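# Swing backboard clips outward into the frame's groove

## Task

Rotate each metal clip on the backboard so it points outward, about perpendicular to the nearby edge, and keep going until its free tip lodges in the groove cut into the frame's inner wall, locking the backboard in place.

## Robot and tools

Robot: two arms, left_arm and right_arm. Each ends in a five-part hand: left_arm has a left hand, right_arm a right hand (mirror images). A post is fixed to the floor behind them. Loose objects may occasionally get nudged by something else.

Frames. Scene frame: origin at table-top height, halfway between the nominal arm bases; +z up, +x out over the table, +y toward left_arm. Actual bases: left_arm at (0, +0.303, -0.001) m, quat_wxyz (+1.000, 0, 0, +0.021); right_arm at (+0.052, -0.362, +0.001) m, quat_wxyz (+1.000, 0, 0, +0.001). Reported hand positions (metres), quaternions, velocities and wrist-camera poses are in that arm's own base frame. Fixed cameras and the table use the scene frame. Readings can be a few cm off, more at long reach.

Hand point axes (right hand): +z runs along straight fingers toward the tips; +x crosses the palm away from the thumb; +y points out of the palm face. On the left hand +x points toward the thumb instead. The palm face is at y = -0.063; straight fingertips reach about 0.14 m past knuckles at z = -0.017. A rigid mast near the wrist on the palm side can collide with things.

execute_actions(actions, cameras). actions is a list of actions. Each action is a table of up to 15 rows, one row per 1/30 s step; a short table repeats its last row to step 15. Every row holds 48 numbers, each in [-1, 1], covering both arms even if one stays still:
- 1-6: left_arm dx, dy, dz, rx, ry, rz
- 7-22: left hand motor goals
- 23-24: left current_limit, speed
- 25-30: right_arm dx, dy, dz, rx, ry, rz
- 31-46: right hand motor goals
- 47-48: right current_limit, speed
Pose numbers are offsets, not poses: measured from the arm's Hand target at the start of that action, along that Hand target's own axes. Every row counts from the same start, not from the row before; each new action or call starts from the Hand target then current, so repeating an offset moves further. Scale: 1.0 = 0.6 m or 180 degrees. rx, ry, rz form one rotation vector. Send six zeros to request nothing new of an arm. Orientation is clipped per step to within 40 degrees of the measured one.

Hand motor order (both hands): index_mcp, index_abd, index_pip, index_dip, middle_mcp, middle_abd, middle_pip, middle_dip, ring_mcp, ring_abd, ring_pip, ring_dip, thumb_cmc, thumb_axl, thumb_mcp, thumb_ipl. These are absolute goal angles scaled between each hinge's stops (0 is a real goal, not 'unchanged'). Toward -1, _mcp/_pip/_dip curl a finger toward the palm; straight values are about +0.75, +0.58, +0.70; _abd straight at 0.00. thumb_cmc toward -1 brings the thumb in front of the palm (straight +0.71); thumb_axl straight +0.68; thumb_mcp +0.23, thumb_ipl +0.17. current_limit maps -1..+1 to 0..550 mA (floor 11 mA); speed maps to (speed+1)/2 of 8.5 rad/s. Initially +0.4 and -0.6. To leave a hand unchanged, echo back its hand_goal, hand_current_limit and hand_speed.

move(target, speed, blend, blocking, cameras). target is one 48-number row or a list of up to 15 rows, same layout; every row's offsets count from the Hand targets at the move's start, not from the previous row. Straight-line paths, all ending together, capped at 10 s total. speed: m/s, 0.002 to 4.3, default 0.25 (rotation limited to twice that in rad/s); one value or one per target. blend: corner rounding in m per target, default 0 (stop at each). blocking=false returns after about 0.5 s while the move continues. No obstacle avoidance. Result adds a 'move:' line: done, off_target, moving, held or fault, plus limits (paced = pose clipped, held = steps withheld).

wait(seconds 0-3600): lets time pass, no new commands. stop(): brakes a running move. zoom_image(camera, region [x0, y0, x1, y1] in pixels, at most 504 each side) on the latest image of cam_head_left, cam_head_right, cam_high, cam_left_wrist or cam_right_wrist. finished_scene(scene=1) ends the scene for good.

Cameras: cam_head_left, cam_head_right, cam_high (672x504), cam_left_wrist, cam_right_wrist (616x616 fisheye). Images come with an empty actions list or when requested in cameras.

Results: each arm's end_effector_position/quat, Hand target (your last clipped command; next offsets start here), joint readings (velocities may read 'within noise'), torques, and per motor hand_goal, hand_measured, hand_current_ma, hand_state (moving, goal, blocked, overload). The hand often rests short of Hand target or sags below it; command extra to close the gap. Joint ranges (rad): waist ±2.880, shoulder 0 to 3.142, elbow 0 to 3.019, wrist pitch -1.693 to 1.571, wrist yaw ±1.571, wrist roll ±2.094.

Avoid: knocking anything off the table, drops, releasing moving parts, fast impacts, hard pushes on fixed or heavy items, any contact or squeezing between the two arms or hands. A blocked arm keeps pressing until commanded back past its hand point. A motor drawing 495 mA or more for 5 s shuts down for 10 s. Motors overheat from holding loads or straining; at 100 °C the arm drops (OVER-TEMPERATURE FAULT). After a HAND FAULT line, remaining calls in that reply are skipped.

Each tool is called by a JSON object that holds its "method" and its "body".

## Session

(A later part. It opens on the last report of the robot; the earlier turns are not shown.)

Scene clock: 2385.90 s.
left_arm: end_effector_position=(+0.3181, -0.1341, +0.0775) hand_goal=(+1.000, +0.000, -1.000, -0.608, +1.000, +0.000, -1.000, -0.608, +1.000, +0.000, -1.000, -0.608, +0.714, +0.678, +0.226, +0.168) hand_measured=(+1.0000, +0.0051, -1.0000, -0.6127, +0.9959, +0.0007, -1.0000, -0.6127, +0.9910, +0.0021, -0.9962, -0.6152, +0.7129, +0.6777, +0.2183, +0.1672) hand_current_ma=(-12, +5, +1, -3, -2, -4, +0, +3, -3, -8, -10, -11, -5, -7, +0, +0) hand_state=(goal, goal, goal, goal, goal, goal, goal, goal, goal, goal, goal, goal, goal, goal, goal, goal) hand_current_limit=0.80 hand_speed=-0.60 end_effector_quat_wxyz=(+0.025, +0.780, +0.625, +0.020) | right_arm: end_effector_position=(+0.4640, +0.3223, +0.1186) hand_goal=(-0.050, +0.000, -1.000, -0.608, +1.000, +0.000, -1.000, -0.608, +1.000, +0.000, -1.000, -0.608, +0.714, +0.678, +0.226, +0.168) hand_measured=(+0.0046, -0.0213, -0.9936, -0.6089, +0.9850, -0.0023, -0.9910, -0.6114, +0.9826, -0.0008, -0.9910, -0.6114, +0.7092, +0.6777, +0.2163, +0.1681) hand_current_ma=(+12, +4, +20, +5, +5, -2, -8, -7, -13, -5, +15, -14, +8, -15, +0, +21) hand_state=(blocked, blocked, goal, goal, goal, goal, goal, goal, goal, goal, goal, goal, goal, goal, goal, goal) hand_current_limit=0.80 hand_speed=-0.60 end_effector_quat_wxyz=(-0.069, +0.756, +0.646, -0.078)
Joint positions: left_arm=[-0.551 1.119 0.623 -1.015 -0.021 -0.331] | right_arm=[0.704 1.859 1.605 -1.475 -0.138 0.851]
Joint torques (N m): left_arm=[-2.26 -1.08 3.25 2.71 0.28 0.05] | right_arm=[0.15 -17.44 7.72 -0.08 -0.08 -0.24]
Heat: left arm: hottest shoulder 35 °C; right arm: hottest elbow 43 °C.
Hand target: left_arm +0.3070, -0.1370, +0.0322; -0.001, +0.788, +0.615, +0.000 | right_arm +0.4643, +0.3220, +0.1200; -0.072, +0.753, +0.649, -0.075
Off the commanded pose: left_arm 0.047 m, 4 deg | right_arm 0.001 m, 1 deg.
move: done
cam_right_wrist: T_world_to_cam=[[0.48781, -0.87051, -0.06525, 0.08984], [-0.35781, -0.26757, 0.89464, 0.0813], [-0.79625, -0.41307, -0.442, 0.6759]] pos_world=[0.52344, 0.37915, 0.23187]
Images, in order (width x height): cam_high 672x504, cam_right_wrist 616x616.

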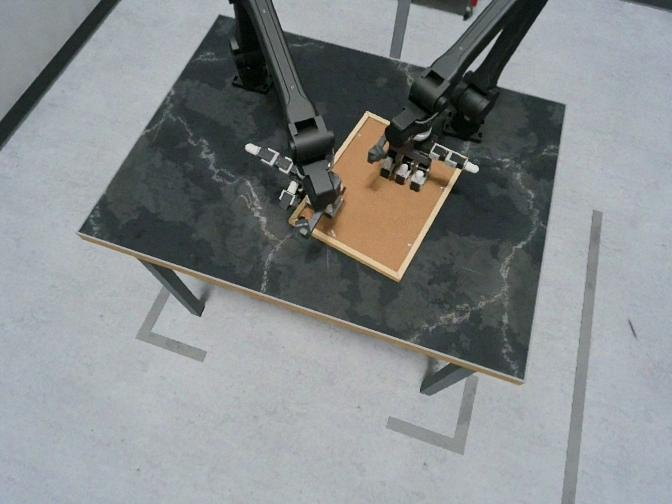

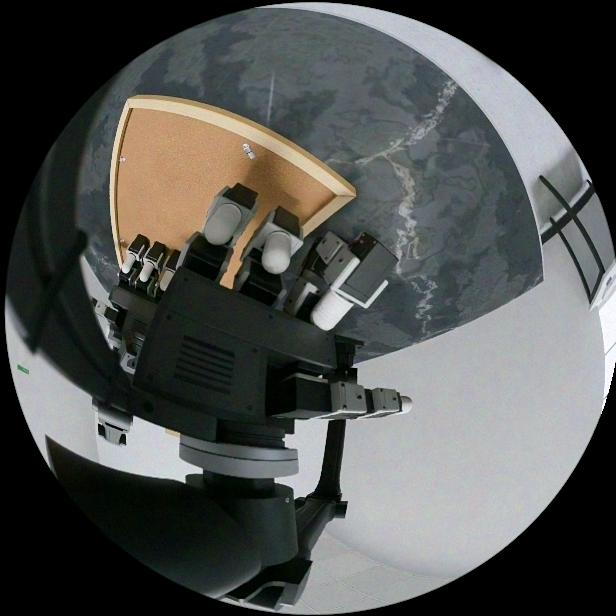

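{"method": "move", "body": {"target": [0,0,0,0,0,0,1.0,0,-1.0,-0.608,1.0,0,-1.0,-0.608,1.0,0,-1.0,-0.608,0.714,0.678,0.226,0.168,0.8,-0.6,0.011,0.0105,0.057,0,0,0,-0.05,0,-1.0,-0.608,1.0,0,-1.0,-0.608,1.0,0,-1.0,-0.608,0.714,0.678,0.226,0.168,0.8,-0.6], "speed": 0.06, "cameras": ["cam_right_wrist"]}}

{"method": "zoom_image", "body": {"camera": "cam_right_wrist", "region": [210, 140, 280, 210]}}

Scene clock: 2391.53 s.
left_arm: end_effector_position=(+0.3181, -0.1341, +0.0775) hand_goal=(+1.000, +0.000, -1.000, -0.608, +1.000, +0.000, -1.000, -0.608, +1.000, +0.000, -1.000, -0.608, +0.714, +0.678, +0.226, +0.168) hand_measured=(+1.0000, +0.0051, -1.0000, -0.6127, +0.9959, +0.0007, -1.0000, -0.6140, +0.9910, +0.0021, -0.9962, -0.6140, +0.7129, +0.6777, +0.2183, +0.1672) hand_current_ma=(-5, +11, +6, -6, -1, -5, +3, +8, -16, -4, -4, -1, -3, -8, -1, -4) hand_state=(goal, goal, goal, goal, goal, goal, goal, goal, goal, goal, goal, goal, goal, goal, goal, goal) hand_current_limit=0.80 hand_speed=-0.60 end_effector_quat_wxyz=(+0.025, +0.780, +0.625, +0.020) | right_arm: end_effector_position=(+0.4668, +0.3247, +0.0931) hand_goal=(-0.050, +0.000, -1.000, -0.608, +1.000, +0.000, -1.000, -0.608, +1.000, +0.000, -1.000, -0.608, +0.714, +0.678, +0.226, +0.168) hand_measured=(+0.0046, -0.0213, -0.9936, -0.6089, +0.9838, -0.0008, -0.9910, -0.6114, +0.9826, -0.0008, -0.9897, -0.6114, +0.7092, +0.6767, +0.2163, +0.1672) hand_current_ma=(+5, +9, +17, -5, +0, +2, +6, -2, +0, +12, +9, +2, +0, -7, -4, +0) hand_state=(blocked, blocked, goal, goal, goal, goal, goal, goal, goal, goal, goal, goal, goal, goal, goal, goal) hand_current_limit=0.80 hand_speed=-0.60 end_effector_quat_wxyz=(-0.069, +0.756, +0.647, -0.070)
Joint positions: left_arm=[-0.551 1.119 0.623 -1.015 -0.021 -0.331] | right_arm=[0.704 1.876 1.561 -1.397 -0.138 0.851]
Joint torques (N m): left_arm=[-2.26 -1.14 3.25 2.71 0.28 0.05] | right_arm=[1.44 -16.62 7.79 0.01 -0.11 -0.2]
Heat: left arm: hottest shoulder 35 °C; right arm: hottest elbow 43 °C.
Hand target: left_arm +0.3070, -0.1370, +0.0322; -0.001, +0.788, +0.615, +0.000 | right_arm +0.4642, +0.3279, +0.0849; -0.072, +0.753, +0.649, -0.075
Off the commanded pose: left_arm 0.047 m, 4 deg | right_arm 0.009 m, 1 deg.
move: done
cam_right_wrist: T_world_to_cam=[[0.48864, -0.86979, -0.06847, 0.08855], [-0.36927, -0.27728, 0.88699, 0.11499], [-0.79048, -0.40814, -0.45668, 0.66484]] pos_world=[0.52474, 0.38025, 0.20769]

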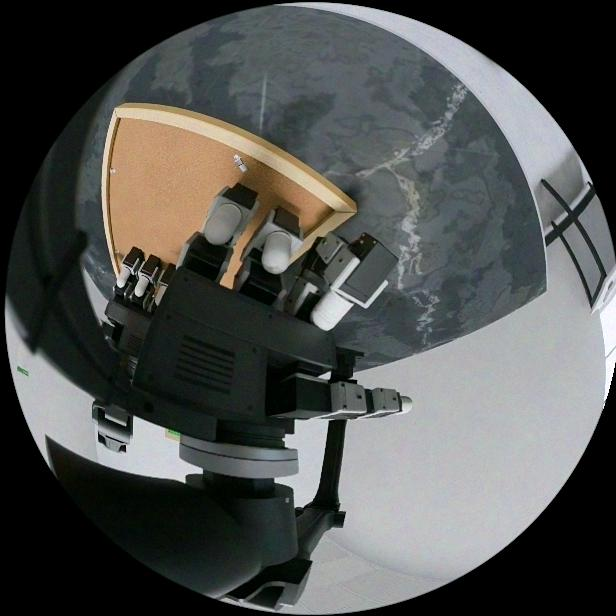

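Scaled by 7.200 from the camera's image (finer frame: 880x880).

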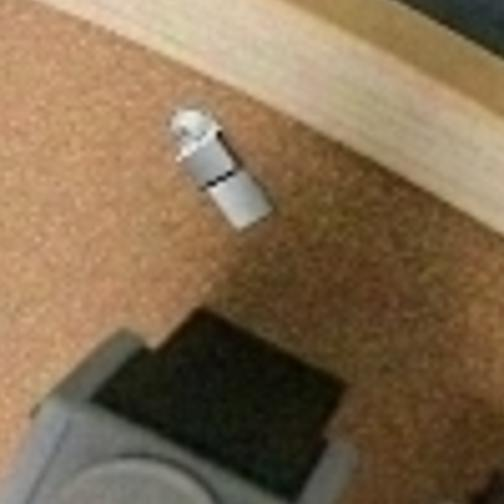

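{"method": "move", "body": {"target": [0,0,0,0,0,0,1.0,0,-1.0,-0.608,1.0,0,-1.0,-0.608,1.0,0,-1.0,-0.608,0.714,0.678,0.226,0.168,0.8,-0.6,0.018,0.0065,0.03,0,0,0,-0.05,0,-1.0,-0.608,1.0,0,-1.0,-0.608,1.0,0,-1.0,-0.608,0.714,0.678,0.226,0.168,0.8,-0.6], "speed": 0.06, "cameras": ["cam_right_wrist"]}}

{"method": "zoom_image", "body": {"camera": "cam_right_wrist", "region": [210, 140, 280, 210]}}

Scene clock: 2394.90 s.
left_arm: end_effector_position=(+0.3181, -0.1341, +0.0775) hand_goal=(+1.000, +0.000, -1.000, -0.608, +1.000, +0.000, -1.000, -0.608, +1.000, +0.000, -1.000, -0.608, +0.714, +0.678, +0.226, +0.168) hand_measured=(+0.9995, +0.0051, -1.0000, -0.6127, +0.9959, +0.0021, -1.0000, -0.6127, +0.9910, +0.0021, -0.9974, -0.6140, +0.7129, +0.6777, +0.2183, +0.1672) hand_current_ma=(-12, +9, +11, -9, +0, -6, +2, +5, -3, -4, +0, -9, -2, -10, -7, -5) hand_state=(goal, goal, goal, goal, goal, goal, goal, goal, goal, goal, goal, goal, goal, goal, goal, goal) hand_current_limit=0.80 hand_speed=-0.60 end_effector_quat_wxyz=(+0.025, +0.780, +0.625, +0.020) | right_arm: end_effector_position=(+0.4688, +0.3345, +0.0721) hand_goal=(-0.050, +0.000, -1.000, -0.608, +1.000, +0.000, -1.000, -0.608, +1.000, +0.000, -1.000, -0.608, +0.714, +0.678, +0.226, +0.168) hand_measured=(+0.0046, -0.0213, -0.9936, -0.6089, +0.9850, -0.0008, -0.9910, -0.6114, +0.9826, +0.0007, -0.9897, -0.6114, +0.7092, +0.6767, +0.2163, +0.1681) hand_current_ma=(+4, +12, +3, +6, +8, -23, +3, -18, +4, +10, +12, +1, +0, -11, +4, +4) hand_state=(blocked, blocked, goal, goal, goal, goal, goal, goal, goal, goal, goal, goal, goal, goal, goal, goal) hand_current_limit=0.80 hand_speed=-0.60 end_effector_quat_wxyz=(-0.070, +0.753, +0.650, -0.072)
Joint positions: left_arm=[-0.551 1.119 0.623 -1.015 -0.021 -0.331] | right_arm=[0.714 1.914 1.561 -1.361 -0.139 0.851]
Joint torques (N m): left_arm=[-2.26 -1.14 3.25 2.7 0.28 0.05] | right_arm=[1.38 -16.67 7.92 -0.01 -0.16 -0.09]
Heat: left arm: hottest shoulder 35 °C; right arm: hottest elbow 43 °C.
Hand target: left_arm +0.3070, -0.1370, +0.0322; -0.001, +0.788, +0.615, +0.000 | right_arm +0.4659, +0.3381, +0.0664; -0.072, +0.753, +0.649, -0.075
Off the commanded pose: left_arm 0.047 m, 4 deg | right_arm 0.008 m, 0 deg.
move: done
cam_right_wrist: T_world_to_cam=[[0.49715, -0.86487, -0.06949, 0.08915], [-0.36356, -0.28037, 0.88838, 0.13523], [-0.78782, -0.4164, -0.45382, 0.66221]] pos_world=[0.52654, 0.39076, 0.18659]

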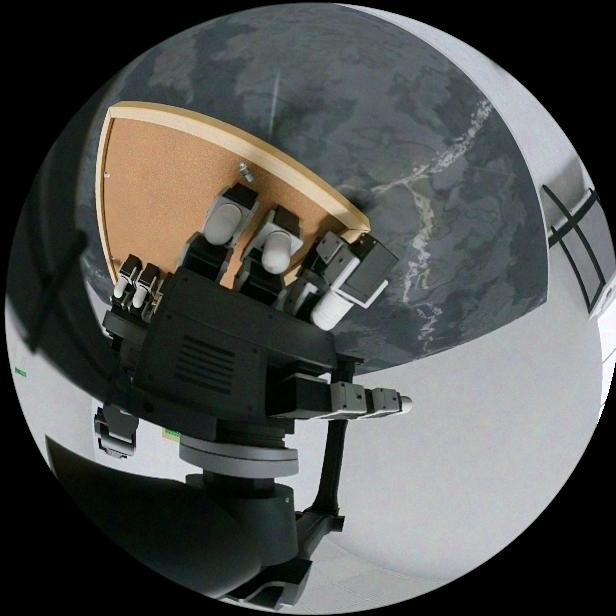

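Scaled by 7.200 from the camera's image (finer frame: 880x880).

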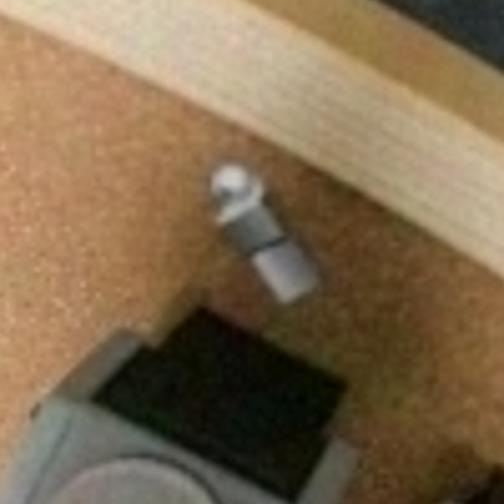

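{"method": "execute_actions", "body": {"actions": [[[0,0,0,0,0,0,1.0,0,-1.0,-0.608,1.0,0,-1.0,-0.608,1.0,0,-1.0,-0.608,0.714,0.678,0.226,0.168,0.8,-0.6,-0.005,0.008,0.012,0,0,0,-0.05,0,-1.0,-0.608,1.0,0,-1.0,-0.608,1.0,0,-1.0,-0.608,0.714,0.678,0.226,0.168,0.8,-0.6]]], "cameras": ["cam_right_wrist"]}}

{"method": "zoom_image", "body": {"camera": "cam_right_wrist", "region": [210, 140, 280, 210]}}

Scene clock: 2399.77 s.
left_arm: end_effector_position=(+0.3181, -0.1341, +0.0775) hand_goal=(+1.000, +0.000, -1.000, -0.608, +1.000, +0.000, -1.000, -0.608, +1.000, +0.000, -1.000, -0.608, +0.714, +0.678, +0.226, +0.168) hand_measured=(+1.0000, +0.0065, -1.0000, -0.6127, +0.9971, +0.0021, -1.0000, -0.6127, +0.9910, +0.0021, -0.9974, -0.6140, +0.7129, +0.6777, +0.2183, +0.1672) hand_current_ma=(-7, +12, +6, -5, +0, -4, +8, +5, -6, -9, +4, -13, -2, -11, +3, -2) hand_state=(goal, goal, goal, goal, goal, goal, goal, goal, goal, goal, goal, goal, goal, goal, goal, goal) hand_current_limit=0.80 hand_speed=-0.60 end_effector_quat_wxyz=(+0.025, +0.780, +0.625, +0.020) | right_arm: end_effector_position=(+0.4704, +0.3359, +0.0703) hand_goal=(-0.050, +0.000, -1.000, -0.608, +1.000, +0.000, -1.000, -0.608, +1.000, +0.000, -1.000, -0.608, +0.714, +0.678, +0.226, +0.168) hand_measured=(+0.0046, -0.0213, -0.9936, -0.6089, +0.9850, -0.0023, -0.9910, -0.6127, +0.9826, -0.0023, -0.9987, -0.6114, +0.7092, +0.6777, +0.2163, +0.1681) hand_current_ma=(+6, +9, +3, +4, +12, -11, +10, +4, -9, +0, +10, +4, -11, -1, +3, +1) hand_state=(blocked, blocked, goal, goal, goal, goal, goal, goal, goal, goal, goal, goal, goal, goal, goal, goal) hand_current_limit=0.80 hand_speed=-0.60 end_effector_quat_wxyz=(-0.070, +0.753, +0.651, -0.067)
Joint positions: left_arm=[-0.551 1.119 0.623 -1.015 -0.021 -0.331] | right_arm=[0.714 1.915 1.556 -1.346 -0.139 0.851]
Joint torques (N m): left_arm=[-2.26 -1.14 3.25 2.71 0.27 0.05] | right_arm=[0.97 -16.21 7.32 -0.01 -0.15 -0.15]
Heat: left arm: hottest shoulder 35 °C; right arm: hottest elbow 43 °C.
Hand target: left_arm +0.3070, -0.1370, +0.0322; -0.001, +0.788, +0.615, +0.000 | right_arm +0.4687, +0.3346, +0.0584; -0.072, +0.753, +0.649, -0.075
Off the commanded pose: left_arm 0.047 m, 4 deg | right_arm 0.012 m, 1 deg.
cam_right_wrist: T_world_to_cam=[[0.49776, -0.86437, -0.07144, 0.08905], [-0.37057, -0.28643, 0.88353, 0.14353], [-0.78416, -0.41331, -0.46288, 0.66118]] pos_world=[0.52734, 0.39136, 0.1856]

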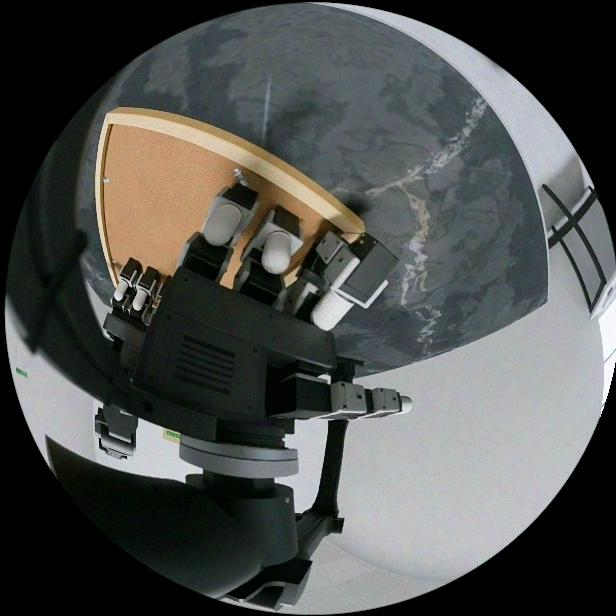

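Scaled by 7.200 from the camera's image (finer frame: 880x880).

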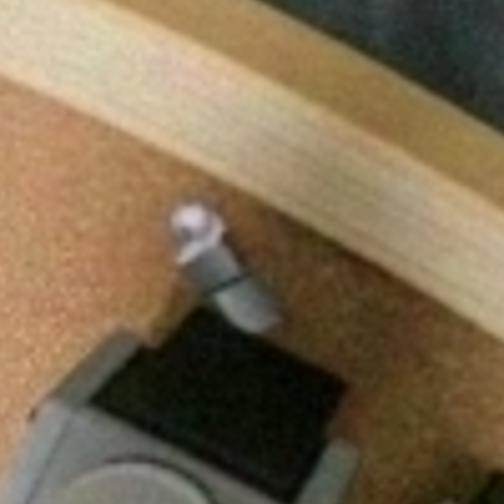

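{"method": "execute_actions", "body": {"actions": [[[0,0,0,0,0,0,1.0,0,-1.0,-0.608,1.0,0,-1.0,-0.608,1.0,0,-1.0,-0.608,0.714,0.678,0.226,0.168,0.8,-0.6,0,0.013,0,0,0,0,-0.05,0,-1.0,-0.608,1.0,0,-1.0,-0.608,1.0,0,-1.0,-0.608,0.714,0.678,0.226,0.168,0.8,-0.6]]], "cameras": ["cam_right_wrist"]}}

{"method": "zoom_image", "body": {"camera": "cam_right_wrist", "region": [210, 140, 280, 210]}}

Scene clock: 2401.87 s.
left_arm: end_effector_position=(+0.3181, -0.1341, +0.0775) hand_goal=(+1.000, +0.000, -1.000, -0.608, +1.000, +0.000, -1.000, -0.608, +1.000, +0.000, -1.000, -0.608, +0.714, +0.678, +0.226, +0.168) hand_measured=(+0.9995, +0.0051, -1.0000, -0.6127, +0.9959, +0.0021, -1.0000, -0.6127, +0.9910, +0.0021, -0.9974, -0.6140, +0.7129, +0.6777, +0.2183, +0.1672) hand_current_ma=(-8, +5, +4, -4, -8, -5, +7, +6, -14, +0, -2, -7, -12, -11, -3, +1) hand_state=(goal, goal, goal, goal, goal, goal, goal, goal, goal, goal, goal, goal, goal, goal, goal, goal) hand_current_limit=0.80 hand_speed=-0.60 end_effector_quat_wxyz=(+0.025, +0.780, +0.625, +0.020) | right_arm: end_effector_position=(+0.4700, +0.3352, +0.0686) hand_goal=(-0.050, +0.000, -1.000, -0.608, +1.000, +0.000, -1.000, -0.608, +1.000, +0.000, -1.000, -0.608, +0.714, +0.678, +0.226, +0.168) hand_measured=(+0.0046, -0.0213, -0.9936, -0.6101, +0.9838, -0.0023, -0.9923, -0.6114, +0.9814, -0.0066, -1.0000, -0.6114, +0.7104, +0.6767, +0.2163, +0.1672) hand_current_ma=(+8, +3, -2, +23, +4, -7, +4, -12, -20, -1, +5, +1, -4, -13, -8, +13) hand_state=(blocked, blocked, goal, goal, goal, goal, goal, goal, goal, goal, goal, goal, goal, goal, goal, goal) hand_current_limit=0.80 hand_speed=-0.60 end_effector_quat_wxyz=(-0.074, +0.754, +0.649, -0.068)
Joint positions: left_arm=[-0.551 1.119 0.623 -1.015 -0.021 -0.331] | right_arm=[0.711 1.917 1.556 -1.348 -0.149 0.851]
Joint torques (N m): left_arm=[-2.26 -1.14 3.26 2.7 0.28 0.05] | right_arm=[0.5 -15.21 8.62 -0.17 -0.09 -0.25]
Heat: left arm: hottest shoulder 35 °C; right arm: hottest elbow 43 °C.
Hand target: left_arm +0.3070, -0.1370, +0.0322; -0.001, +0.788, +0.615, +0.000 | right_arm +0.4761, +0.3335, +0.0568; -0.072, +0.753, +0.649, -0.075
Off the commanded pose: left_arm 0.047 m, 4 deg | right_arm 0.013 m, 1 deg.
cam_right_wrist: T_world_to_cam=[[0.49298, -0.86639, -0.0796, 0.09201], [-0.36407, -0.28852, 0.88555, 0.14218], [-0.7902, -0.40759, -0.45766, 0.66026]] pos_world=[0.52814, 0.38985, 0.18359]

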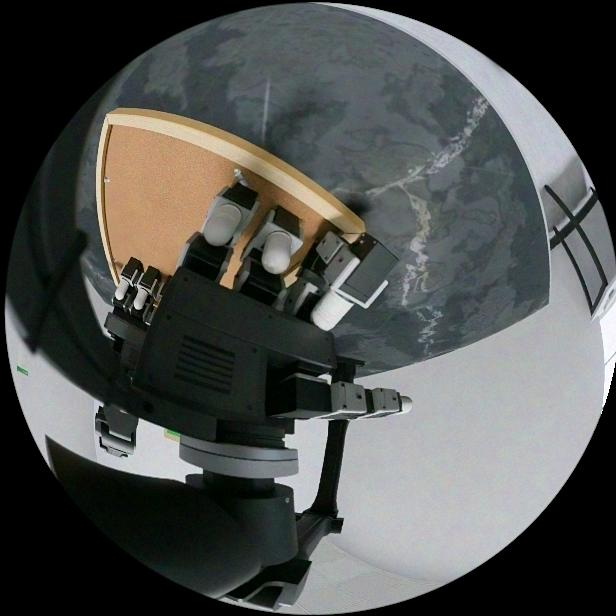

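Scaled by 7.200 from the camera's image (finer frame: 880x880).

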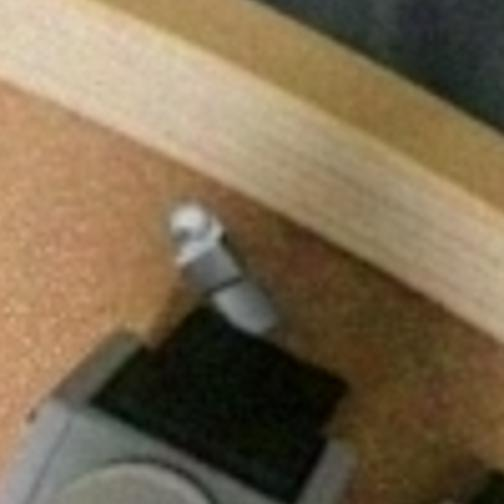

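{"method": "execute_actions", "body": {"actions": [[[0,0,0,0,0,0,1.0,0,-1.0,-0.608,1.0,0,-1.0,-0.608,1.0,0,-1.0,-0.608,0.714,0.678,0.226,0.168,0.8,-0.6,0,0.012,-0.003,0,0,0,-0.05,0,-1.0,-0.608,1.0,0,-1.0,-0.608,1.0,0,-1.0,-0.608,0.714,0.678,0.226,0.168,0.8,-0.6]]], "cameras": ["cam_right_wrist"]}}

{"method": "zoom_image", "body": {"camera": "cam_right_wrist", "region": [210, 140, 280, 210]}}

Scene clock: 2403.70 s.
left_arm: end_effector_position=(+0.3181, -0.1341, +0.0775) hand_goal=(+1.000, +0.000, -1.000, -0.608, +1.000, +0.000, -1.000, -0.608, +1.000, +0.000, -1.000, -0.608, +0.714, +0.678, +0.226, +0.168) hand_measured=(+1.0000, +0.0051, -1.0000, -0.6127, +0.9959, +0.0021, -1.0000, -0.6127, +0.9910, +0.0021, -0.9974, -0.6140, +0.7129, +0.6777, +0.2193, +0.1672) hand_current_ma=(-7, +9, +8, -5, -6, -4, +7, +10, -10, -3, -5, -9, -9, -2, -1, +0) hand_state=(goal, goal, goal, goal, goal, goal, goal, goal, goal, goal, goal, goal, goal, goal, goal, goal) hand_current_limit=0.80 hand_speed=-0.60 end_effector_quat_wxyz=(+0.025, +0.780, +0.625, +0.020) | right_arm: end_effector_position=(+0.4728, +0.3313, +0.0675) hand_goal=(-0.050, +0.000, -1.000, -0.608, +1.000, +0.000, -1.000, -0.608, +1.000, +0.000, -1.000, -0.608, +0.714, +0.678, +0.226, +0.168) hand_measured=(+0.0058, -0.0213, -0.9936, -0.6089, +0.9838, -0.0023, -0.9936, -0.6114, +0.9766, -0.0052, -1.0000, -0.6114, +0.7092, +0.6767, +0.2163, +0.1672) hand_current_ma=(+2, +13, +7, -2, +5, +12, +4, -17, -11, +4, +14, +16, +2, -16, +3, +8) hand_state=(blocked, blocked, goal, goal, goal, goal, goal, goal, blocked, goal, goal, goal, goal, goal, goal, goal) hand_current_limit=0.80 hand_speed=-0.60 end_effector_quat_wxyz=(-0.075, +0.755, +0.648, -0.069)
Joint positions: left_arm=[-0.551 1.119 0.623 -1.015 -0.021 -0.331] | right_arm=[0.702 1.919 1.556 -1.349 -0.149 0.843]
Joint torques (N m): left_arm=[-2.2 -1.08 3.26 2.71 0.28 0.05] | right_arm=[0.21 -14.51 9.99 -0.49 -0.03 -0.25]
Heat: left arm: hottest shoulder 35 °C; right arm: hottest elbow 43 °C.
Hand target: left_arm +0.3070, -0.1370, +0.0322; -0.001, +0.788, +0.615, +0.000 | right_arm +0.4835, +0.3324, +0.0570; -0.072, +0.753, +0.649, -0.075
Off the commanded pose: left_arm 0.047 m, 4 deg | right_arm 0.015 m, 1 deg.
cam_right_wrist: T_world_to_cam=[[0.49174, -0.86704, -0.08021, 0.08806], [-0.36229, -0.2875, 0.88662, 0.14187], [-0.79179, -0.40692, -0.4555, 0.66084]] pos_world=[0.53134, 0.38605, 0.18229]

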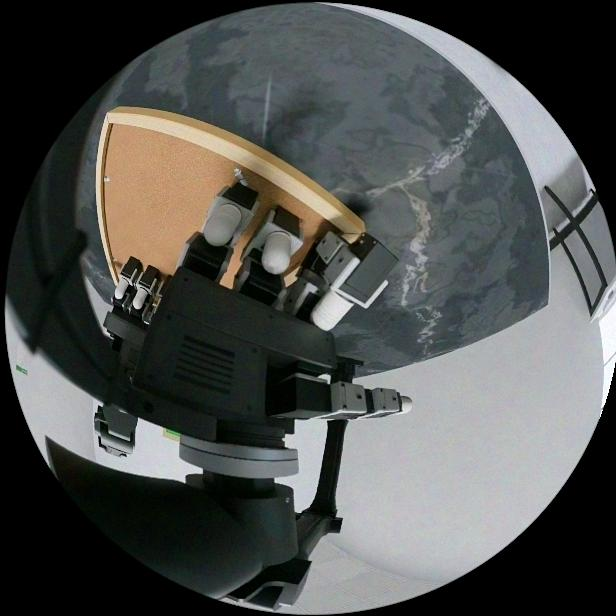

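Scaled by 7.200 from the camera's image (finer frame: 880x880).

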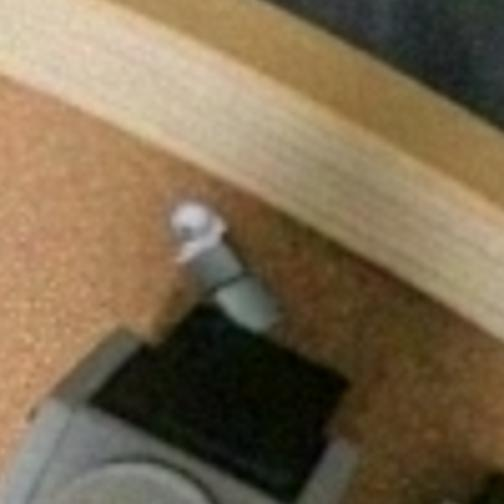

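{"method": "execute_actions", "body": {"actions": [[[0,0,0,0,0,0,1.0,0,-1.0,-0.608,1.0,0,-1.0,-0.608,1.0,0,-1.0,-0.608,0.714,0.678,0.226,0.168,0.8,-0.6,0.003,0.005,-0.01,0,0,0,-0.05,0,-1.0,-0.608,1.0,0,-1.0,-0.608,1.0,0,-1.0,-0.608,0.714,0.678,0.226,0.168,0.8,-0.6]]], "cameras": ["cam_right_wrist"]}}

{"method": "zoom_image", "body": {"camera": "cam_right_wrist", "region": [210, 140, 280, 210]}}

Scene clock: 2405.77 s.
left_arm: end_effector_position=(+0.3181, -0.1341, +0.0775) hand_goal=(+1.000, +0.000, -1.000, -0.608, +1.000, +0.000, -1.000, -0.608, +1.000, +0.000, -1.000, -0.608, +0.714, +0.678, +0.226, +0.168) hand_measured=(+1.0000, +0.0051, -1.0000, -0.6127, +0.9959, +0.0021, -1.0000, -0.6127, +0.9910, +0.0021, -0.9962, -0.6152, +0.7142, +0.6767, +0.2183, +0.1681) hand_current_ma=(-11, +10, +0, -9, +2, -10, +5, +6, -11, -7, -8, -7, -6, -6, -2, +1) hand_state=(goal, goal, goal, goal, goal, goal, goal, goal, goal, goal, goal, goal, goal, goal, goal, goal) hand_current_limit=0.80 hand_speed=-0.60 end_effector_quat_wxyz=(+0.025, +0.780, +0.625, +0.020) | right_arm: end_effector_position=(+0.4761, +0.3324, +0.0681) hand_goal=(-0.050, +0.000, -1.000, -0.608, +1.000, +0.000, -1.000, -0.608, +1.000, +0.000, -1.000, -0.608, +0.714, +0.678, +0.226, +0.168) hand_measured=(+0.0046, -0.0213, -0.9936, -0.6089, +0.9850, -0.0023, -0.9910, -0.6114, +0.9754, -0.0052, -1.0000, -0.6114, +0.7092, +0.6777, +0.2163, +0.1681) hand_current_ma=(+8, +11, +3, +0, +8, +1, +11, -11, -6, -7, +5, +2, -8, -11, +11, +6) hand_state=(blocked, blocked, goal, goal, goal, goal, goal, goal, blocked, goal, goal, goal, goal, goal, goal, goal) hand_current_limit=0.80 hand_speed=-0.60 end_effector_quat_wxyz=(-0.075, +0.753, +0.649, -0.073)
Joint positions: left_arm=[-0.551 1.119 0.623 -1.015 -0.021 -0.331] | right_arm=[0.7 1.93 1.575 -1.364 -0.149 0.837]
Joint torques (N m): left_arm=[-2.26 -1.14 3.26 2.7 0.28 0.05] | right_arm=[0.09 -15.03 10.43 -0.75 -0.02 -0.25]
Heat: left arm: hottest shoulder 35 °C; right arm: hottest elbow 43 °C.
Hand target: left_arm +0.3070, -0.1370, +0.0322; -0.001, +0.788, +0.615, +0.000 | right_arm +0.4879, +0.3338, +0.0622; -0.072, +0.753, +0.649, -0.075
Off the commanded pose: left_arm 0.047 m, 4 deg | right_arm 0.013 m, 0 deg.
cam_right_wrist: T_world_to_cam=[[0.49421, -0.86567, -0.07987, 0.08573], [-0.35645, -0.28557, 0.8896, 0.13917], [-0.79291, -0.41118, -0.4497, 0.66565]] pos_world=[0.53504, 0.38766, 0.18238]

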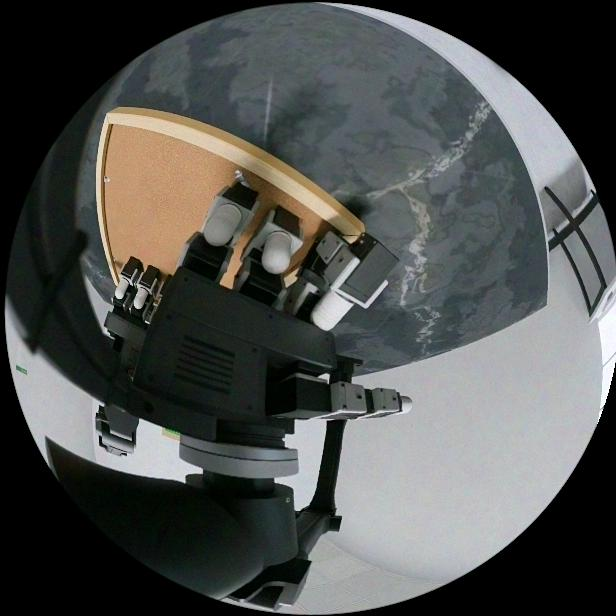

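Scaled by 7.200 from the camera's image (finer frame: 880x880).

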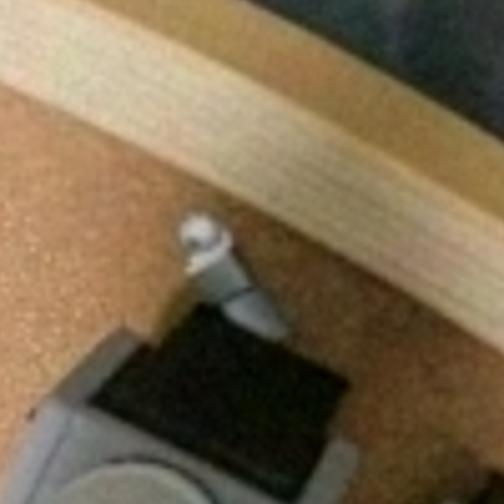

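{"method": "execute_actions", "body": {"actions": [[[0,0,0,0,0,0,1.0,0,-1.0,-0.608,1.0,0,-1.0,-0.608,1.0,0,-1.0,-0.608,0.714,0.678,0.226,0.168,0.8,-0.6,-0.003,0.011,0,0,0,0,-0.05,0,-1.0,-0.608,1.0,0,-1.0,-0.608,1.0,0,-1.0,-0.608,0.714,0.678,0.226,0.168,0.8,-0.6]]], "cameras": ["cam_right_wrist"]}}

{"method": "zoom_image", "body": {"camera": "cam_right_wrist", "region": [210, 140, 280, 210]}}

Scene clock: 2407.87 s.
left_arm: end_effector_position=(+0.3181, -0.1341, +0.0775) hand_goal=(+1.000, +0.000, -1.000, -0.608, +1.000, +0.000, -1.000, -0.608, +1.000, +0.000, -1.000, -0.608, +0.714, +0.678, +0.226, +0.168) hand_measured=(+0.9995, +0.0051, -1.0000, -0.6127, +0.9959, +0.0021, -1.0000, -0.6127, +0.9910, +0.0021, -0.9974, -0.6140, +0.7129, +0.6777, +0.2173, +0.1672) hand_current_ma=(-10, +3, +13, -6, -2, -11, +7, +4, -12, -7, +7, -13, -2, -11, -2, +5) hand_state=(goal, goal, goal, goal, goal, goal, goal, goal, goal, goal, goal, goal, goal, goal, goal, goal) hand_current_limit=0.80 hand_speed=-0.60 end_effector_quat_wxyz=(+0.025, +0.780, +0.625, +0.020) | right_arm: end_effector_position=(+0.4803, +0.3317, +0.0683) hand_goal=(-0.050, +0.000, -1.000, -0.608, +1.000, +0.000, -1.000, -0.608, +1.000, +0.000, -1.000, -0.608, +0.714, +0.678, +0.226, +0.168) hand_measured=(+0.0046, -0.0213, -0.9936, -0.6089, +0.9838, -0.0023, -0.9910, -0.6114, +0.9995, -0.0052, -1.0000, -0.6114, +0.7092, +0.6767, +0.2163, +0.1681) hand_current_ma=(+12, +11, +9, +6, +20, -7, +4, -11, +2, -3, +12, -1, -11, -5, +3, +7) hand_state=(blocked, blocked, goal, goal, goal, goal, goal, goal, goal, goal, goal, goal, goal, goal, goal, goal) hand_current_limit=0.80 hand_speed=-0.60 end_effector_quat_wxyz=(-0.076, +0.751, +0.652, -0.073)
Joint positions: left_arm=[-0.551 1.119 0.623 -1.015 -0.021 -0.331] | right_arm=[0.693 1.936 1.586 -1.371 -0.149 0.823]
Joint torques (N m): left_arm=[-2.26 -1.2 3.26 2.71 0.28 0.05] | right_arm=[-0.26 -14.97 10.43 -0.7 0.05 -0.21]
Heat: left arm: hottest shoulder 35 °C; right arm: hottest elbow 43 °C.
Hand target: left_arm +0.3070, -0.1370, +0.0322; -0.001, +0.788, +0.615, +0.000 | right_arm +0.4942, +0.3309, +0.0610; -0.072, +0.753, +0.649, -0.075
Off the commanded pose: left_arm 0.047 m, 4 deg | right_arm 0.016 m, 1 deg.
cam_right_wrist: T_world_to_cam=[[0.50016, -0.86205, -0.08192, 0.07925], [-0.35334, -0.28954, 0.88956, 0.14005], [-0.79056, -0.41598, -0.44941, 0.66926]] pos_world=[0.53894, 0.38726, 0.18268]

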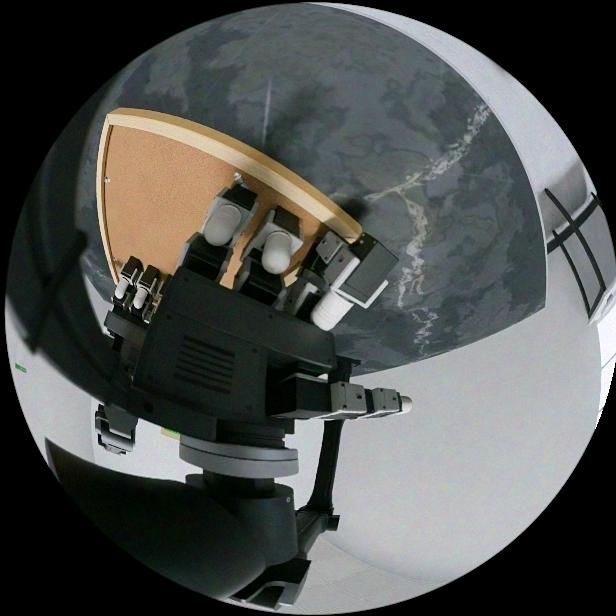

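Scaled by 7.200 from the camera's image (finer frame: 880x880).

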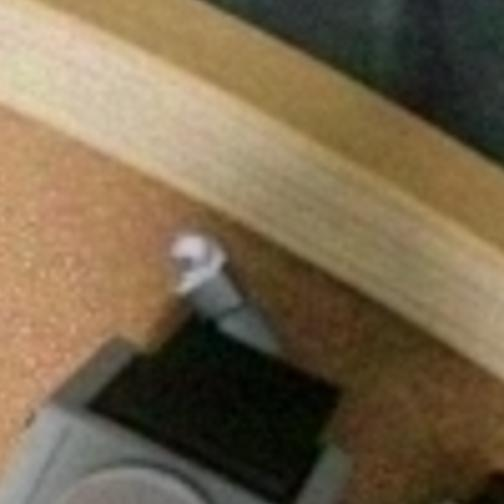

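{"method": "execute_actions", "body": {"actions": [[[0,0,0,0,0,0,1.0,0,-1.0,-0.608,1.0,0,-1.0,-0.608,1.0,0,-1.0,-0.608,0.714,0.678,0.226,0.168,0.8,-0.6,-0.006,0.01,0,0,0,0,-0.05,0,-1.0,-0.608,1.0,0,-1.0,-0.608,1.0,0,-1.0,-0.608,0.714,0.678,0.226,0.168,0.8,-0.6]]], "cameras": ["cam_right_wrist"]}}

{"method": "zoom_image", "body": {"camera": "cam_right_wrist", "region": [210, 140, 280, 210]}}

Scene clock: 2410.30 s.
left_arm: end_effector_position=(+0.3181, -0.1341, +0.0775) hand_goal=(+1.000, +0.000, -1.000, -0.608, +1.000, +0.000, -1.000, -0.608, +1.000, +0.000, -1.000, -0.608, +0.714, +0.678, +0.226, +0.168) hand_measured=(+1.0000, +0.0051, -1.0000, -0.6127, +0.9971, +0.0021, -1.0000, -0.6140, +0.9910, +0.0021, -0.9962, -0.6140, +0.7129, +0.6767, +0.2183, +0.1681) hand_current_ma=(-12, +10, +5, -7, -3, +0, +8, +14, -8, -6, +2, -9, +0, -3, -8, +0) hand_state=(goal, goal, goal, goal, goal, goal, goal, goal, goal, goal, goal, goal, goal, goal, goal, goal) hand_current_limit=0.80 hand_speed=-0.60 end_effector_quat_wxyz=(+0.025, +0.780, +0.625, +0.020) | right_arm: end_effector_position=(+0.4819, +0.3317, +0.0677) hand_goal=(-0.050, +0.000, -1.000, -0.608, +1.000, +0.000, -1.000, -0.608, +1.000, +0.000, -1.000, -0.608, +0.714, +0.678, +0.226, +0.168) hand_measured=(+0.0046, -0.0213, -0.9936, -0.6089, +0.9850, -0.0023, -0.9910, -0.6114, +0.9995, -0.0052, -1.0000, -0.6114, +0.7104, +0.6767, +0.2163, +0.1672) hand_current_ma=(+6, +6, +18, -2, +19, +3, +13, -1, -5, -3, +11, +10, +4, -17, -6, +13) hand_state=(blocked, blocked, goal, goal, goal, goal, goal, goal, goal, goal, goal, goal, goal, goal, goal, goal) hand_current_limit=0.80 hand_speed=-0.60 end_effector_quat_wxyz=(-0.078, +0.747, +0.656, -0.073)
Joint positions: left_arm=[-0.551 1.119 0.623 -1.015 -0.021 -0.331] | right_arm=[0.689 1.939 1.589 -1.374 -0.152 0.808]
Joint torques (N m): left_arm=[-2.26 -1.08 3.26 2.7 0.28 0.05] | right_arm=[-0.62 -14.86 10.44 -0.66 0.19 -0.17]
Heat: left arm: hottest shoulder 35 °C; right arm: hottest elbow 43 °C.
Hand target: left_arm +0.3070, -0.1370, +0.0322; -0.001, +0.788, +0.615, +0.000 | right_arm +0.4994, +0.3266, +0.0598; -0.072, +0.753, +0.649, -0.075
Off the commanded pose: left_arm 0.047 m, 4 deg | right_arm 0.020 m, 1 deg.
cam_right_wrist: T_world_to_cam=[[0.50904, -0.85632, -0.08712, 0.07252], [-0.34694, -0.29675, 0.8897, 0.14051], [-0.78773, -0.42267, -0.44815, 0.67092]] pos_world=[0.54033, 0.38737, 0.18198]

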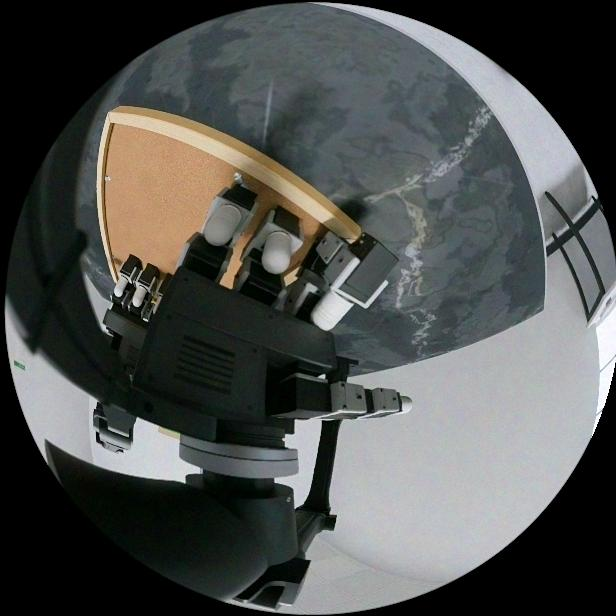

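Scaled by 7.200 from the camera's image (finer frame: 880x880).

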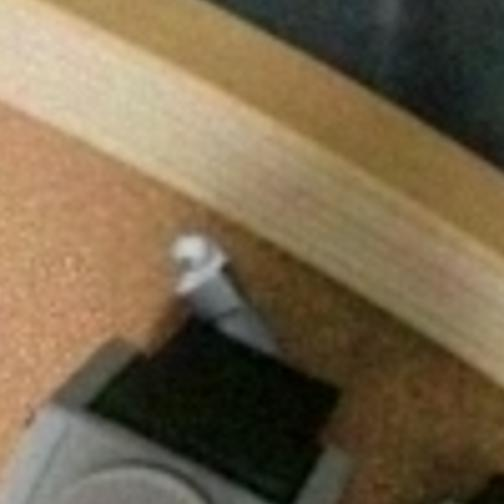

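{"method": "execute_actions", "body": {"actions": [[[0,0,0,0,0,0,1.0,0,-1.0,-0.608,1.0,0,-1.0,-0.608,1.0,0,-1.0,-0.608,0.714,0.678,0.226,0.168,0.8,-0.6,-0.004,0.012,-0.003,0,0,0,-0.05,0,-1.0,-0.608,1.0,0,-1.0,-0.608,1.0,0,-1.0,-0.608,0.714,0.678,0.226,0.168,0.8,-0.6]]], "cameras": ["cam_right_wrist"]}}

{"method": "zoom_image", "body": {"camera": "cam_right_wrist", "region": [210, 140, 280, 210]}}

Scene clock: 2412.27 s.
left_arm: end_effector_position=(+0.3215, -0.1359, +0.0788) hand_goal=(+1.000, +0.000, -1.000, -0.608, +1.000, +0.000, -1.000, -0.608, +1.000, +0.000, -1.000, -0.608, +0.714, +0.678, +0.226, +0.168) hand_measured=(+1.0000, +0.0095, -1.0000, -0.6127, +0.9959, +0.0021, -0.9974, -0.6127, +0.9922, +0.0021, -0.9962, -0.6140, +0.7129, +0.6777, +0.2183, +0.1672) hand_current_ma=(-9, +2, +10, -10, -4, -11, +12, -5, -8, -7, -5, -12, -5, -6, -6, +3) hand_state=(goal, goal, goal, goal, goal, goal, goal, goal, goal, goal, goal, goal, goal, goal, goal, goal) hand_current_limit=0.80 hand_speed=-0.60 end_effector_quat_wxyz=(+0.032, +0.779, +0.625, +0.023) | right_arm: end_effector_position=(+0.4871, +0.3294, +0.0674) hand_goal=(-0.050, +0.000, -1.000, -0.608, +1.000, +0.000, -1.000, -0.608, +1.000, +0.000, -1.000, -0.608, +0.714, +0.678, +0.226, +0.168) hand_measured=(+0.0046, -0.0213, -0.9936, -0.6101, +0.9850, -0.0023, -0.9910, -0.6114, +1.0000, -0.0052, -1.0000, -0.6114, +0.7092, +0.6767, +0.2163, +0.1681) hand_current_ma=(+6, +3, +16, +0, +9, +6, +9, +6, -12, -4, +5, +3, -3, -5, -9, +0) hand_state=(blocked, blocked, goal, goal, goal, goal, goal, goal, goal, goal, goal, goal, goal, goal, goal, goal) hand_current_limit=0.80 hand_speed=-0.60 end_effector_quat_wxyz=(-0.080, +0.746, +0.657, -0.075)
Joint positions: left_arm=[-0.551 1.119 0.622 -0.998 -0.022 -0.331] | right_arm=[0.679 1.947 1.601 -1.383 -0.153 0.792]
Joint torques (N m): left_arm=[-2.26 -1.14 3.38 2.06 0.35 0.06] | right_arm=[-0.91 -14.97 10.55 -0.54 0.31 -0.15]
Heat: left arm: hottest shoulder 35 °C; right arm: hottest elbow 43 °C.
Hand target: left_arm +0.3070, -0.1370, +0.0322; -0.001, +0.788, +0.615, +0.000 | right_arm +0.5063, +0.3231, +0.0600; -0.072, +0.753, +0.649, -0.075
Off the commanded pose: left_arm 0.049 m, 5 deg | right_arm 0.021 m, 2 deg.
cam_right_wrist: T_world_to_cam=[[0.51246, -0.85392, -0.09057, 0.06566], [-0.34153, -0.29945, 0.89089, 0.14015], [-0.78787, -0.42561, -0.4451, 0.67488]] pos_world=[0.54593, 0.38528, 0.18147]

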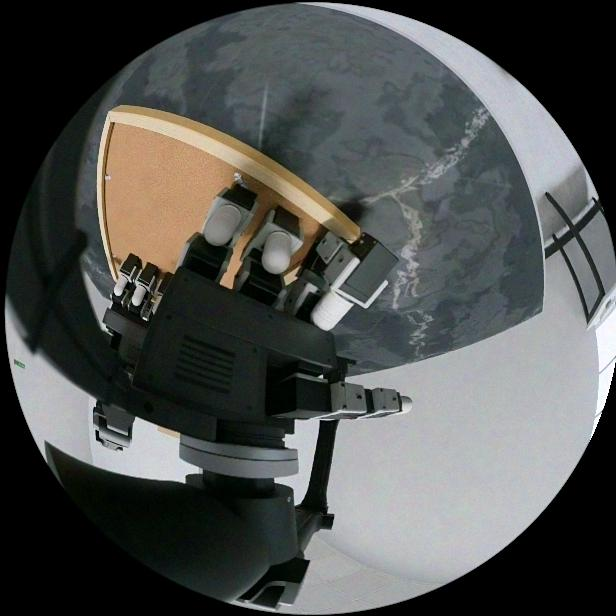

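Scaled by 7.200 from the camera's image (finer frame: 880x880).

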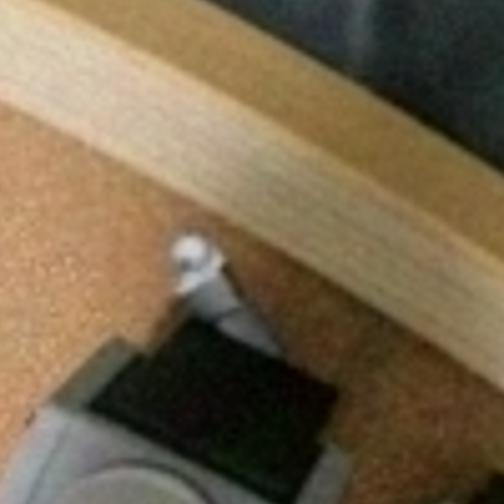

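{"method": "execute_actions", "body": {"actions": [[[0,-0.02,0.03,0,0,0,1.0,0,-1.0,-0.608,1.0,0,-1.0,-0.608,1.0,0,-1.0,-0.608,0.714,0.678,0.226,0.168,0.8,-0.6,0,0,0,0,0,0,-0.05,0,-1.0,-0.608,1.0,0,-1.0,-0.608,1.0,0,-1.0,-0.608,0.714,0.678,0.226,0.168,0.8,-0.6]],[[0,-0.02,0.03,0,0,0,1.0,0,-1.0,-0.608,1.0,0,-1.0,-0.608,1.0,0,-1.0,-0.608,0.714,0.678,0.226,0.168,0.8,-0.6,0,0,0,0,0,0,-0.05,0,-1.0,-0.608,1.0,0,-1.0,-0.608,1.0,0,-1.0,-0.608,0.714,0.678,0.226,0.168,0.8,-0.6]]], "cameras": ["cam_right_wrist","cam_high"]}}

{"method": "zoom_image", "body": {"camera": "cam_right_wrist", "region": [210, 140, 280, 210]}}

Scene clock: 2416.70 s.
left_arm: end_effector_position=(+0.3120, -0.1342, +0.0772) hand_goal=(+1.000, +0.000, -1.000, -0.608, +1.000, +0.000, -1.000, -0.608, +1.000, +0.000, -1.000, -0.608, +0.714, +0.678, +0.226, +0.168) hand_measured=(+0.9971, +0.0212, -1.0000, -0.6127, +0.9959, +0.0021, -0.9974, -0.6127, +0.9922, +0.0021, -0.9974, -0.6140, +0.7129, +0.6777, +0.2183, +0.1681) hand_current_ma=(-4, +13, +15, -4, -1, -7, +9, +2, -11, -12, +2, -8, -8, -8, -5, +4) hand_state=(goal, blocked, goal, goal, goal, goal, goal, goal, goal, goal, goal, goal, goal, goal, goal, goal) hand_current_limit=0.80 hand_speed=-0.60 end_effector_quat_wxyz=(+0.058, +0.777, +0.626, +0.039) | right_arm: end_effector_position=(+0.4871, +0.3294, +0.0674) hand_goal=(-0.050, +0.000, -1.000, -0.608, +1.000, +0.000, -1.000, -0.608, +1.000, +0.000, -1.000, -0.608, +0.714, +0.678, +0.226, +0.168) hand_measured=(+0.0046, -0.0213, -0.9936, -0.6089, +0.9838, -0.0023, -0.9910, -0.6127, +1.0000, -0.0066, -1.0000, -0.6114, +0.7092, +0.6767, +0.2163, +0.1681) hand_current_ma=(-9, +5, +13, +0, +12, -15, +8, -1, +1, -15, +16, -8, -16, -13, +14, +9) hand_state=(blocked, blocked, goal, goal, goal, goal, goal, goal, goal, goal, goal, goal, goal, goal, goal, goal) hand_current_limit=0.80 hand_speed=-0.60 end_effector_quat_wxyz=(-0.080, +0.746, +0.657, -0.075)
Joint positions: left_arm=[-0.575 1.059 0.559 -0.936 -0.037 -0.359] | right_arm=[0.679 1.947 1.601 -1.383 -0.153 0.792]
Joint torques (N m): left_arm=[-2.67 1.61 -0.2 2.84 0.92 0.01] | right_arm=[-0.85 -14.97 10.55 -0.58 0.32 -0.14]
Heat: left arm: hottest shoulder 35 °C; right arm: hottest elbow 43 °C.
Hand target: left_arm +0.2837, -0.1311, -0.0038; -0.001, +0.788, +0.615, +0.000 | right_arm +0.5063, +0.3231, +0.0600; -0.072, +0.753, +0.649, -0.075
Off the commanded pose: left_arm 0.086 m, 8 deg | right_arm 0.021 m, 2 deg.
cam_right_wrist: T_world_to_cam=[[0.51246, -0.85392, -0.09057, 0.06566], [-0.34153, -0.29945, 0.89089, 0.14015], [-0.78787, -0.42561, -0.4451, 0.67488]] pos_world=[0.54593, 0.38528, 0.18147]
Images, in order (width x height): cam_high 672x504, cam_right_wrist 616x616.

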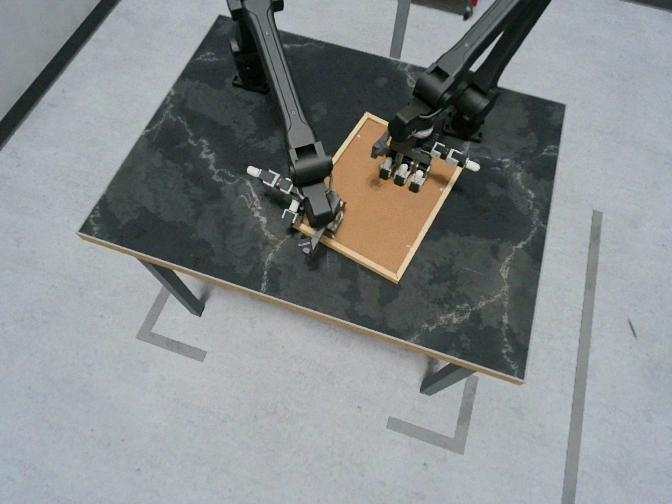

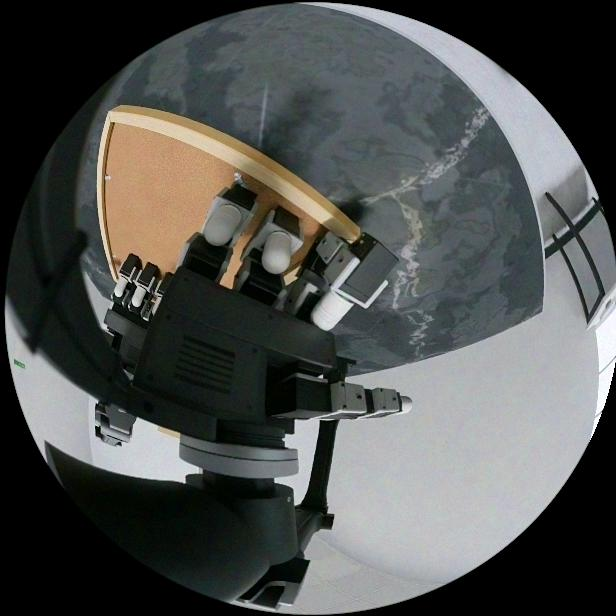

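Scaled by 7.200 from the camera's image (finer frame: 880x880).

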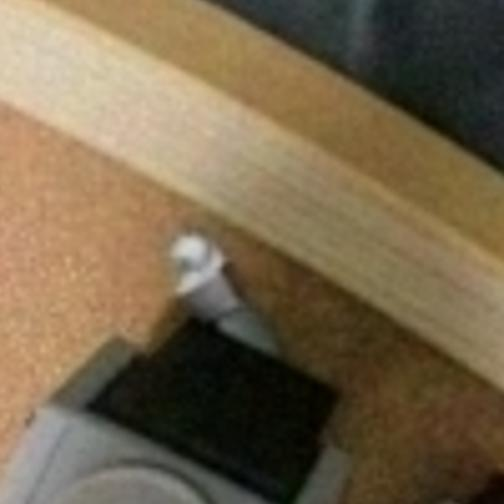

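{"method": "execute_actions", "body": {"actions": [[[0,0,0,0,0,0,1.0,0,-1.0,-0.608,1.0,0,-1.0,-0.608,1.0,0,-1.0,-0.608,0.714,0.678,0.226,0.168,0.8,-0.6,0,0.012,-0.003,0,0,0,-0.05,0,-1.0,-0.608,1.0,0,-1.0,-0.608,1.0,0,-1.0,-0.608,0.714,0.678,0.226,0.168,0.8,-0.6]]], "cameras": ["cam_right_wrist"]}}

{"method": "zoom_image", "body": {"camera": "cam_right_wrist", "region": [210, 140, 280, 210]}}

Scene clock: 2421.67 s.
left_arm: end_effector_position=(+0.3160, -0.1365, +0.0775) hand_goal=(+1.000, +0.000, -1.000, -0.608, +1.000, +0.000, -1.000, -0.608, +1.000, +0.000, -1.000, -0.608, +0.714, +0.678, +0.226, +0.168) hand_measured=(+0.9356, +0.0270, -1.0000, -0.6127, +0.9645, +0.0124, -1.0000, -0.6127, +0.9922, +0.0021, -0.9962, -0.6140, +0.7129, +0.6777, +0.2183, +0.1672) hand_current_ma=(-59, +14, +7, -6, -21, -8, -5, +2, -13, -4, -6, -11, -6, -6, -6, +3) hand_state=(blocked, blocked, goal, goal, blocked, goal, goal, goal, goal, goal, goal, goal, goal, goal, goal, goal) hand_current_limit=0.80 hand_speed=-0.60 end_effector_quat_wxyz=(+0.070, +0.776, +0.626, +0.044) | right_arm: end_effector_position=(+0.4959, +0.3253, +0.0678) hand_goal=(-0.050, +0.000, -1.000, -0.608, +1.000, +0.000, -1.000, -0.608, +1.000, +0.000, -1.000, -0.608, +0.714, +0.678, +0.226, +0.168) hand_measured=(+0.0046, -0.0213, -0.9936, -0.6101, +0.9838, -0.0023, -0.9910, -0.6114, +0.9995, -0.0037, -1.0000, -0.6114, +0.7092, +0.6777, +0.2163, +0.1681) hand_current_ma=(+4, +0, +8, -7, +1, -14, +11, -2, -18, -5, +16, -1, +3, -13, +13, -2) hand_state=(blocked, blocked, goal, goal, goal, goal, goal, goal, goal, goal, goal, goal, goal, goal, goal, goal) hand_current_limit=0.80 hand_speed=-0.60 end_effector_quat_wxyz=(-0.081, +0.749, +0.654, -0.075)
Joint positions: left_arm=[-0.575 1.059 0.552 -0.903 -0.039 -0.359] | right_arm=[0.664 1.96 1.622 -1.394 -0.153 0.786]
Joint torques (N m): left_arm=[-2.61 1.79 0.51 1.72 0.94 0.02] | right_arm=[-0.32 -14.86 10.66 -0.53 0.33 -0.17]
Heat: left arm: hottest shoulder 34 °C; right arm: hottest elbow 43 °C.
Hand target: left_arm +0.2837, -0.1310, -0.0038; -0.001, +0.788, +0.615, +0.000 | right_arm +0.5137, +0.3220, +0.0606; -0.072, +0.753, +0.649, -0.075
Off the commanded pose: left_arm 0.088 m, 10 deg | right_arm 0.019 m, 1 deg.
cam_right_wrist: T_world_to_cam=[[0.50433, -0.85867, -0.09126, 0.06325], [-0.34285, -0.29612, 0.8915, 0.14108], [-0.79253, -0.41832, -0.44374, 0.68006]] pos_world=[0.55544, 0.38057, 0.18177]

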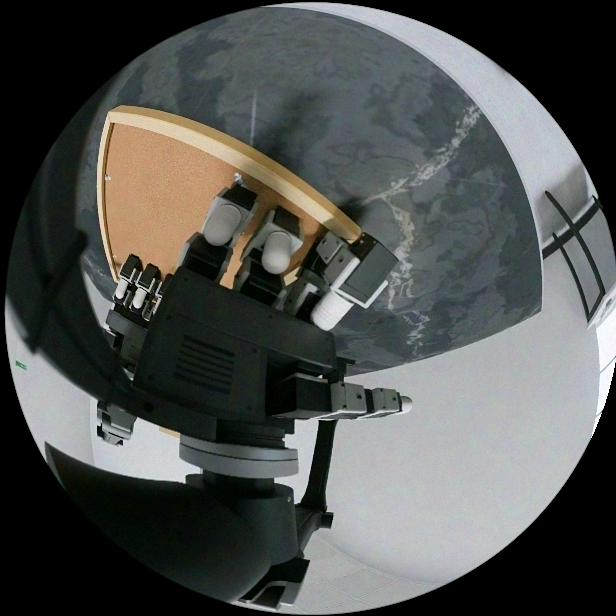

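Scaled by 7.200 from the camera's image (finer frame: 880x880).

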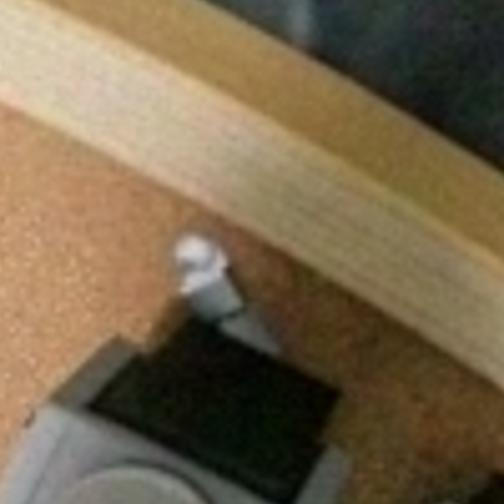

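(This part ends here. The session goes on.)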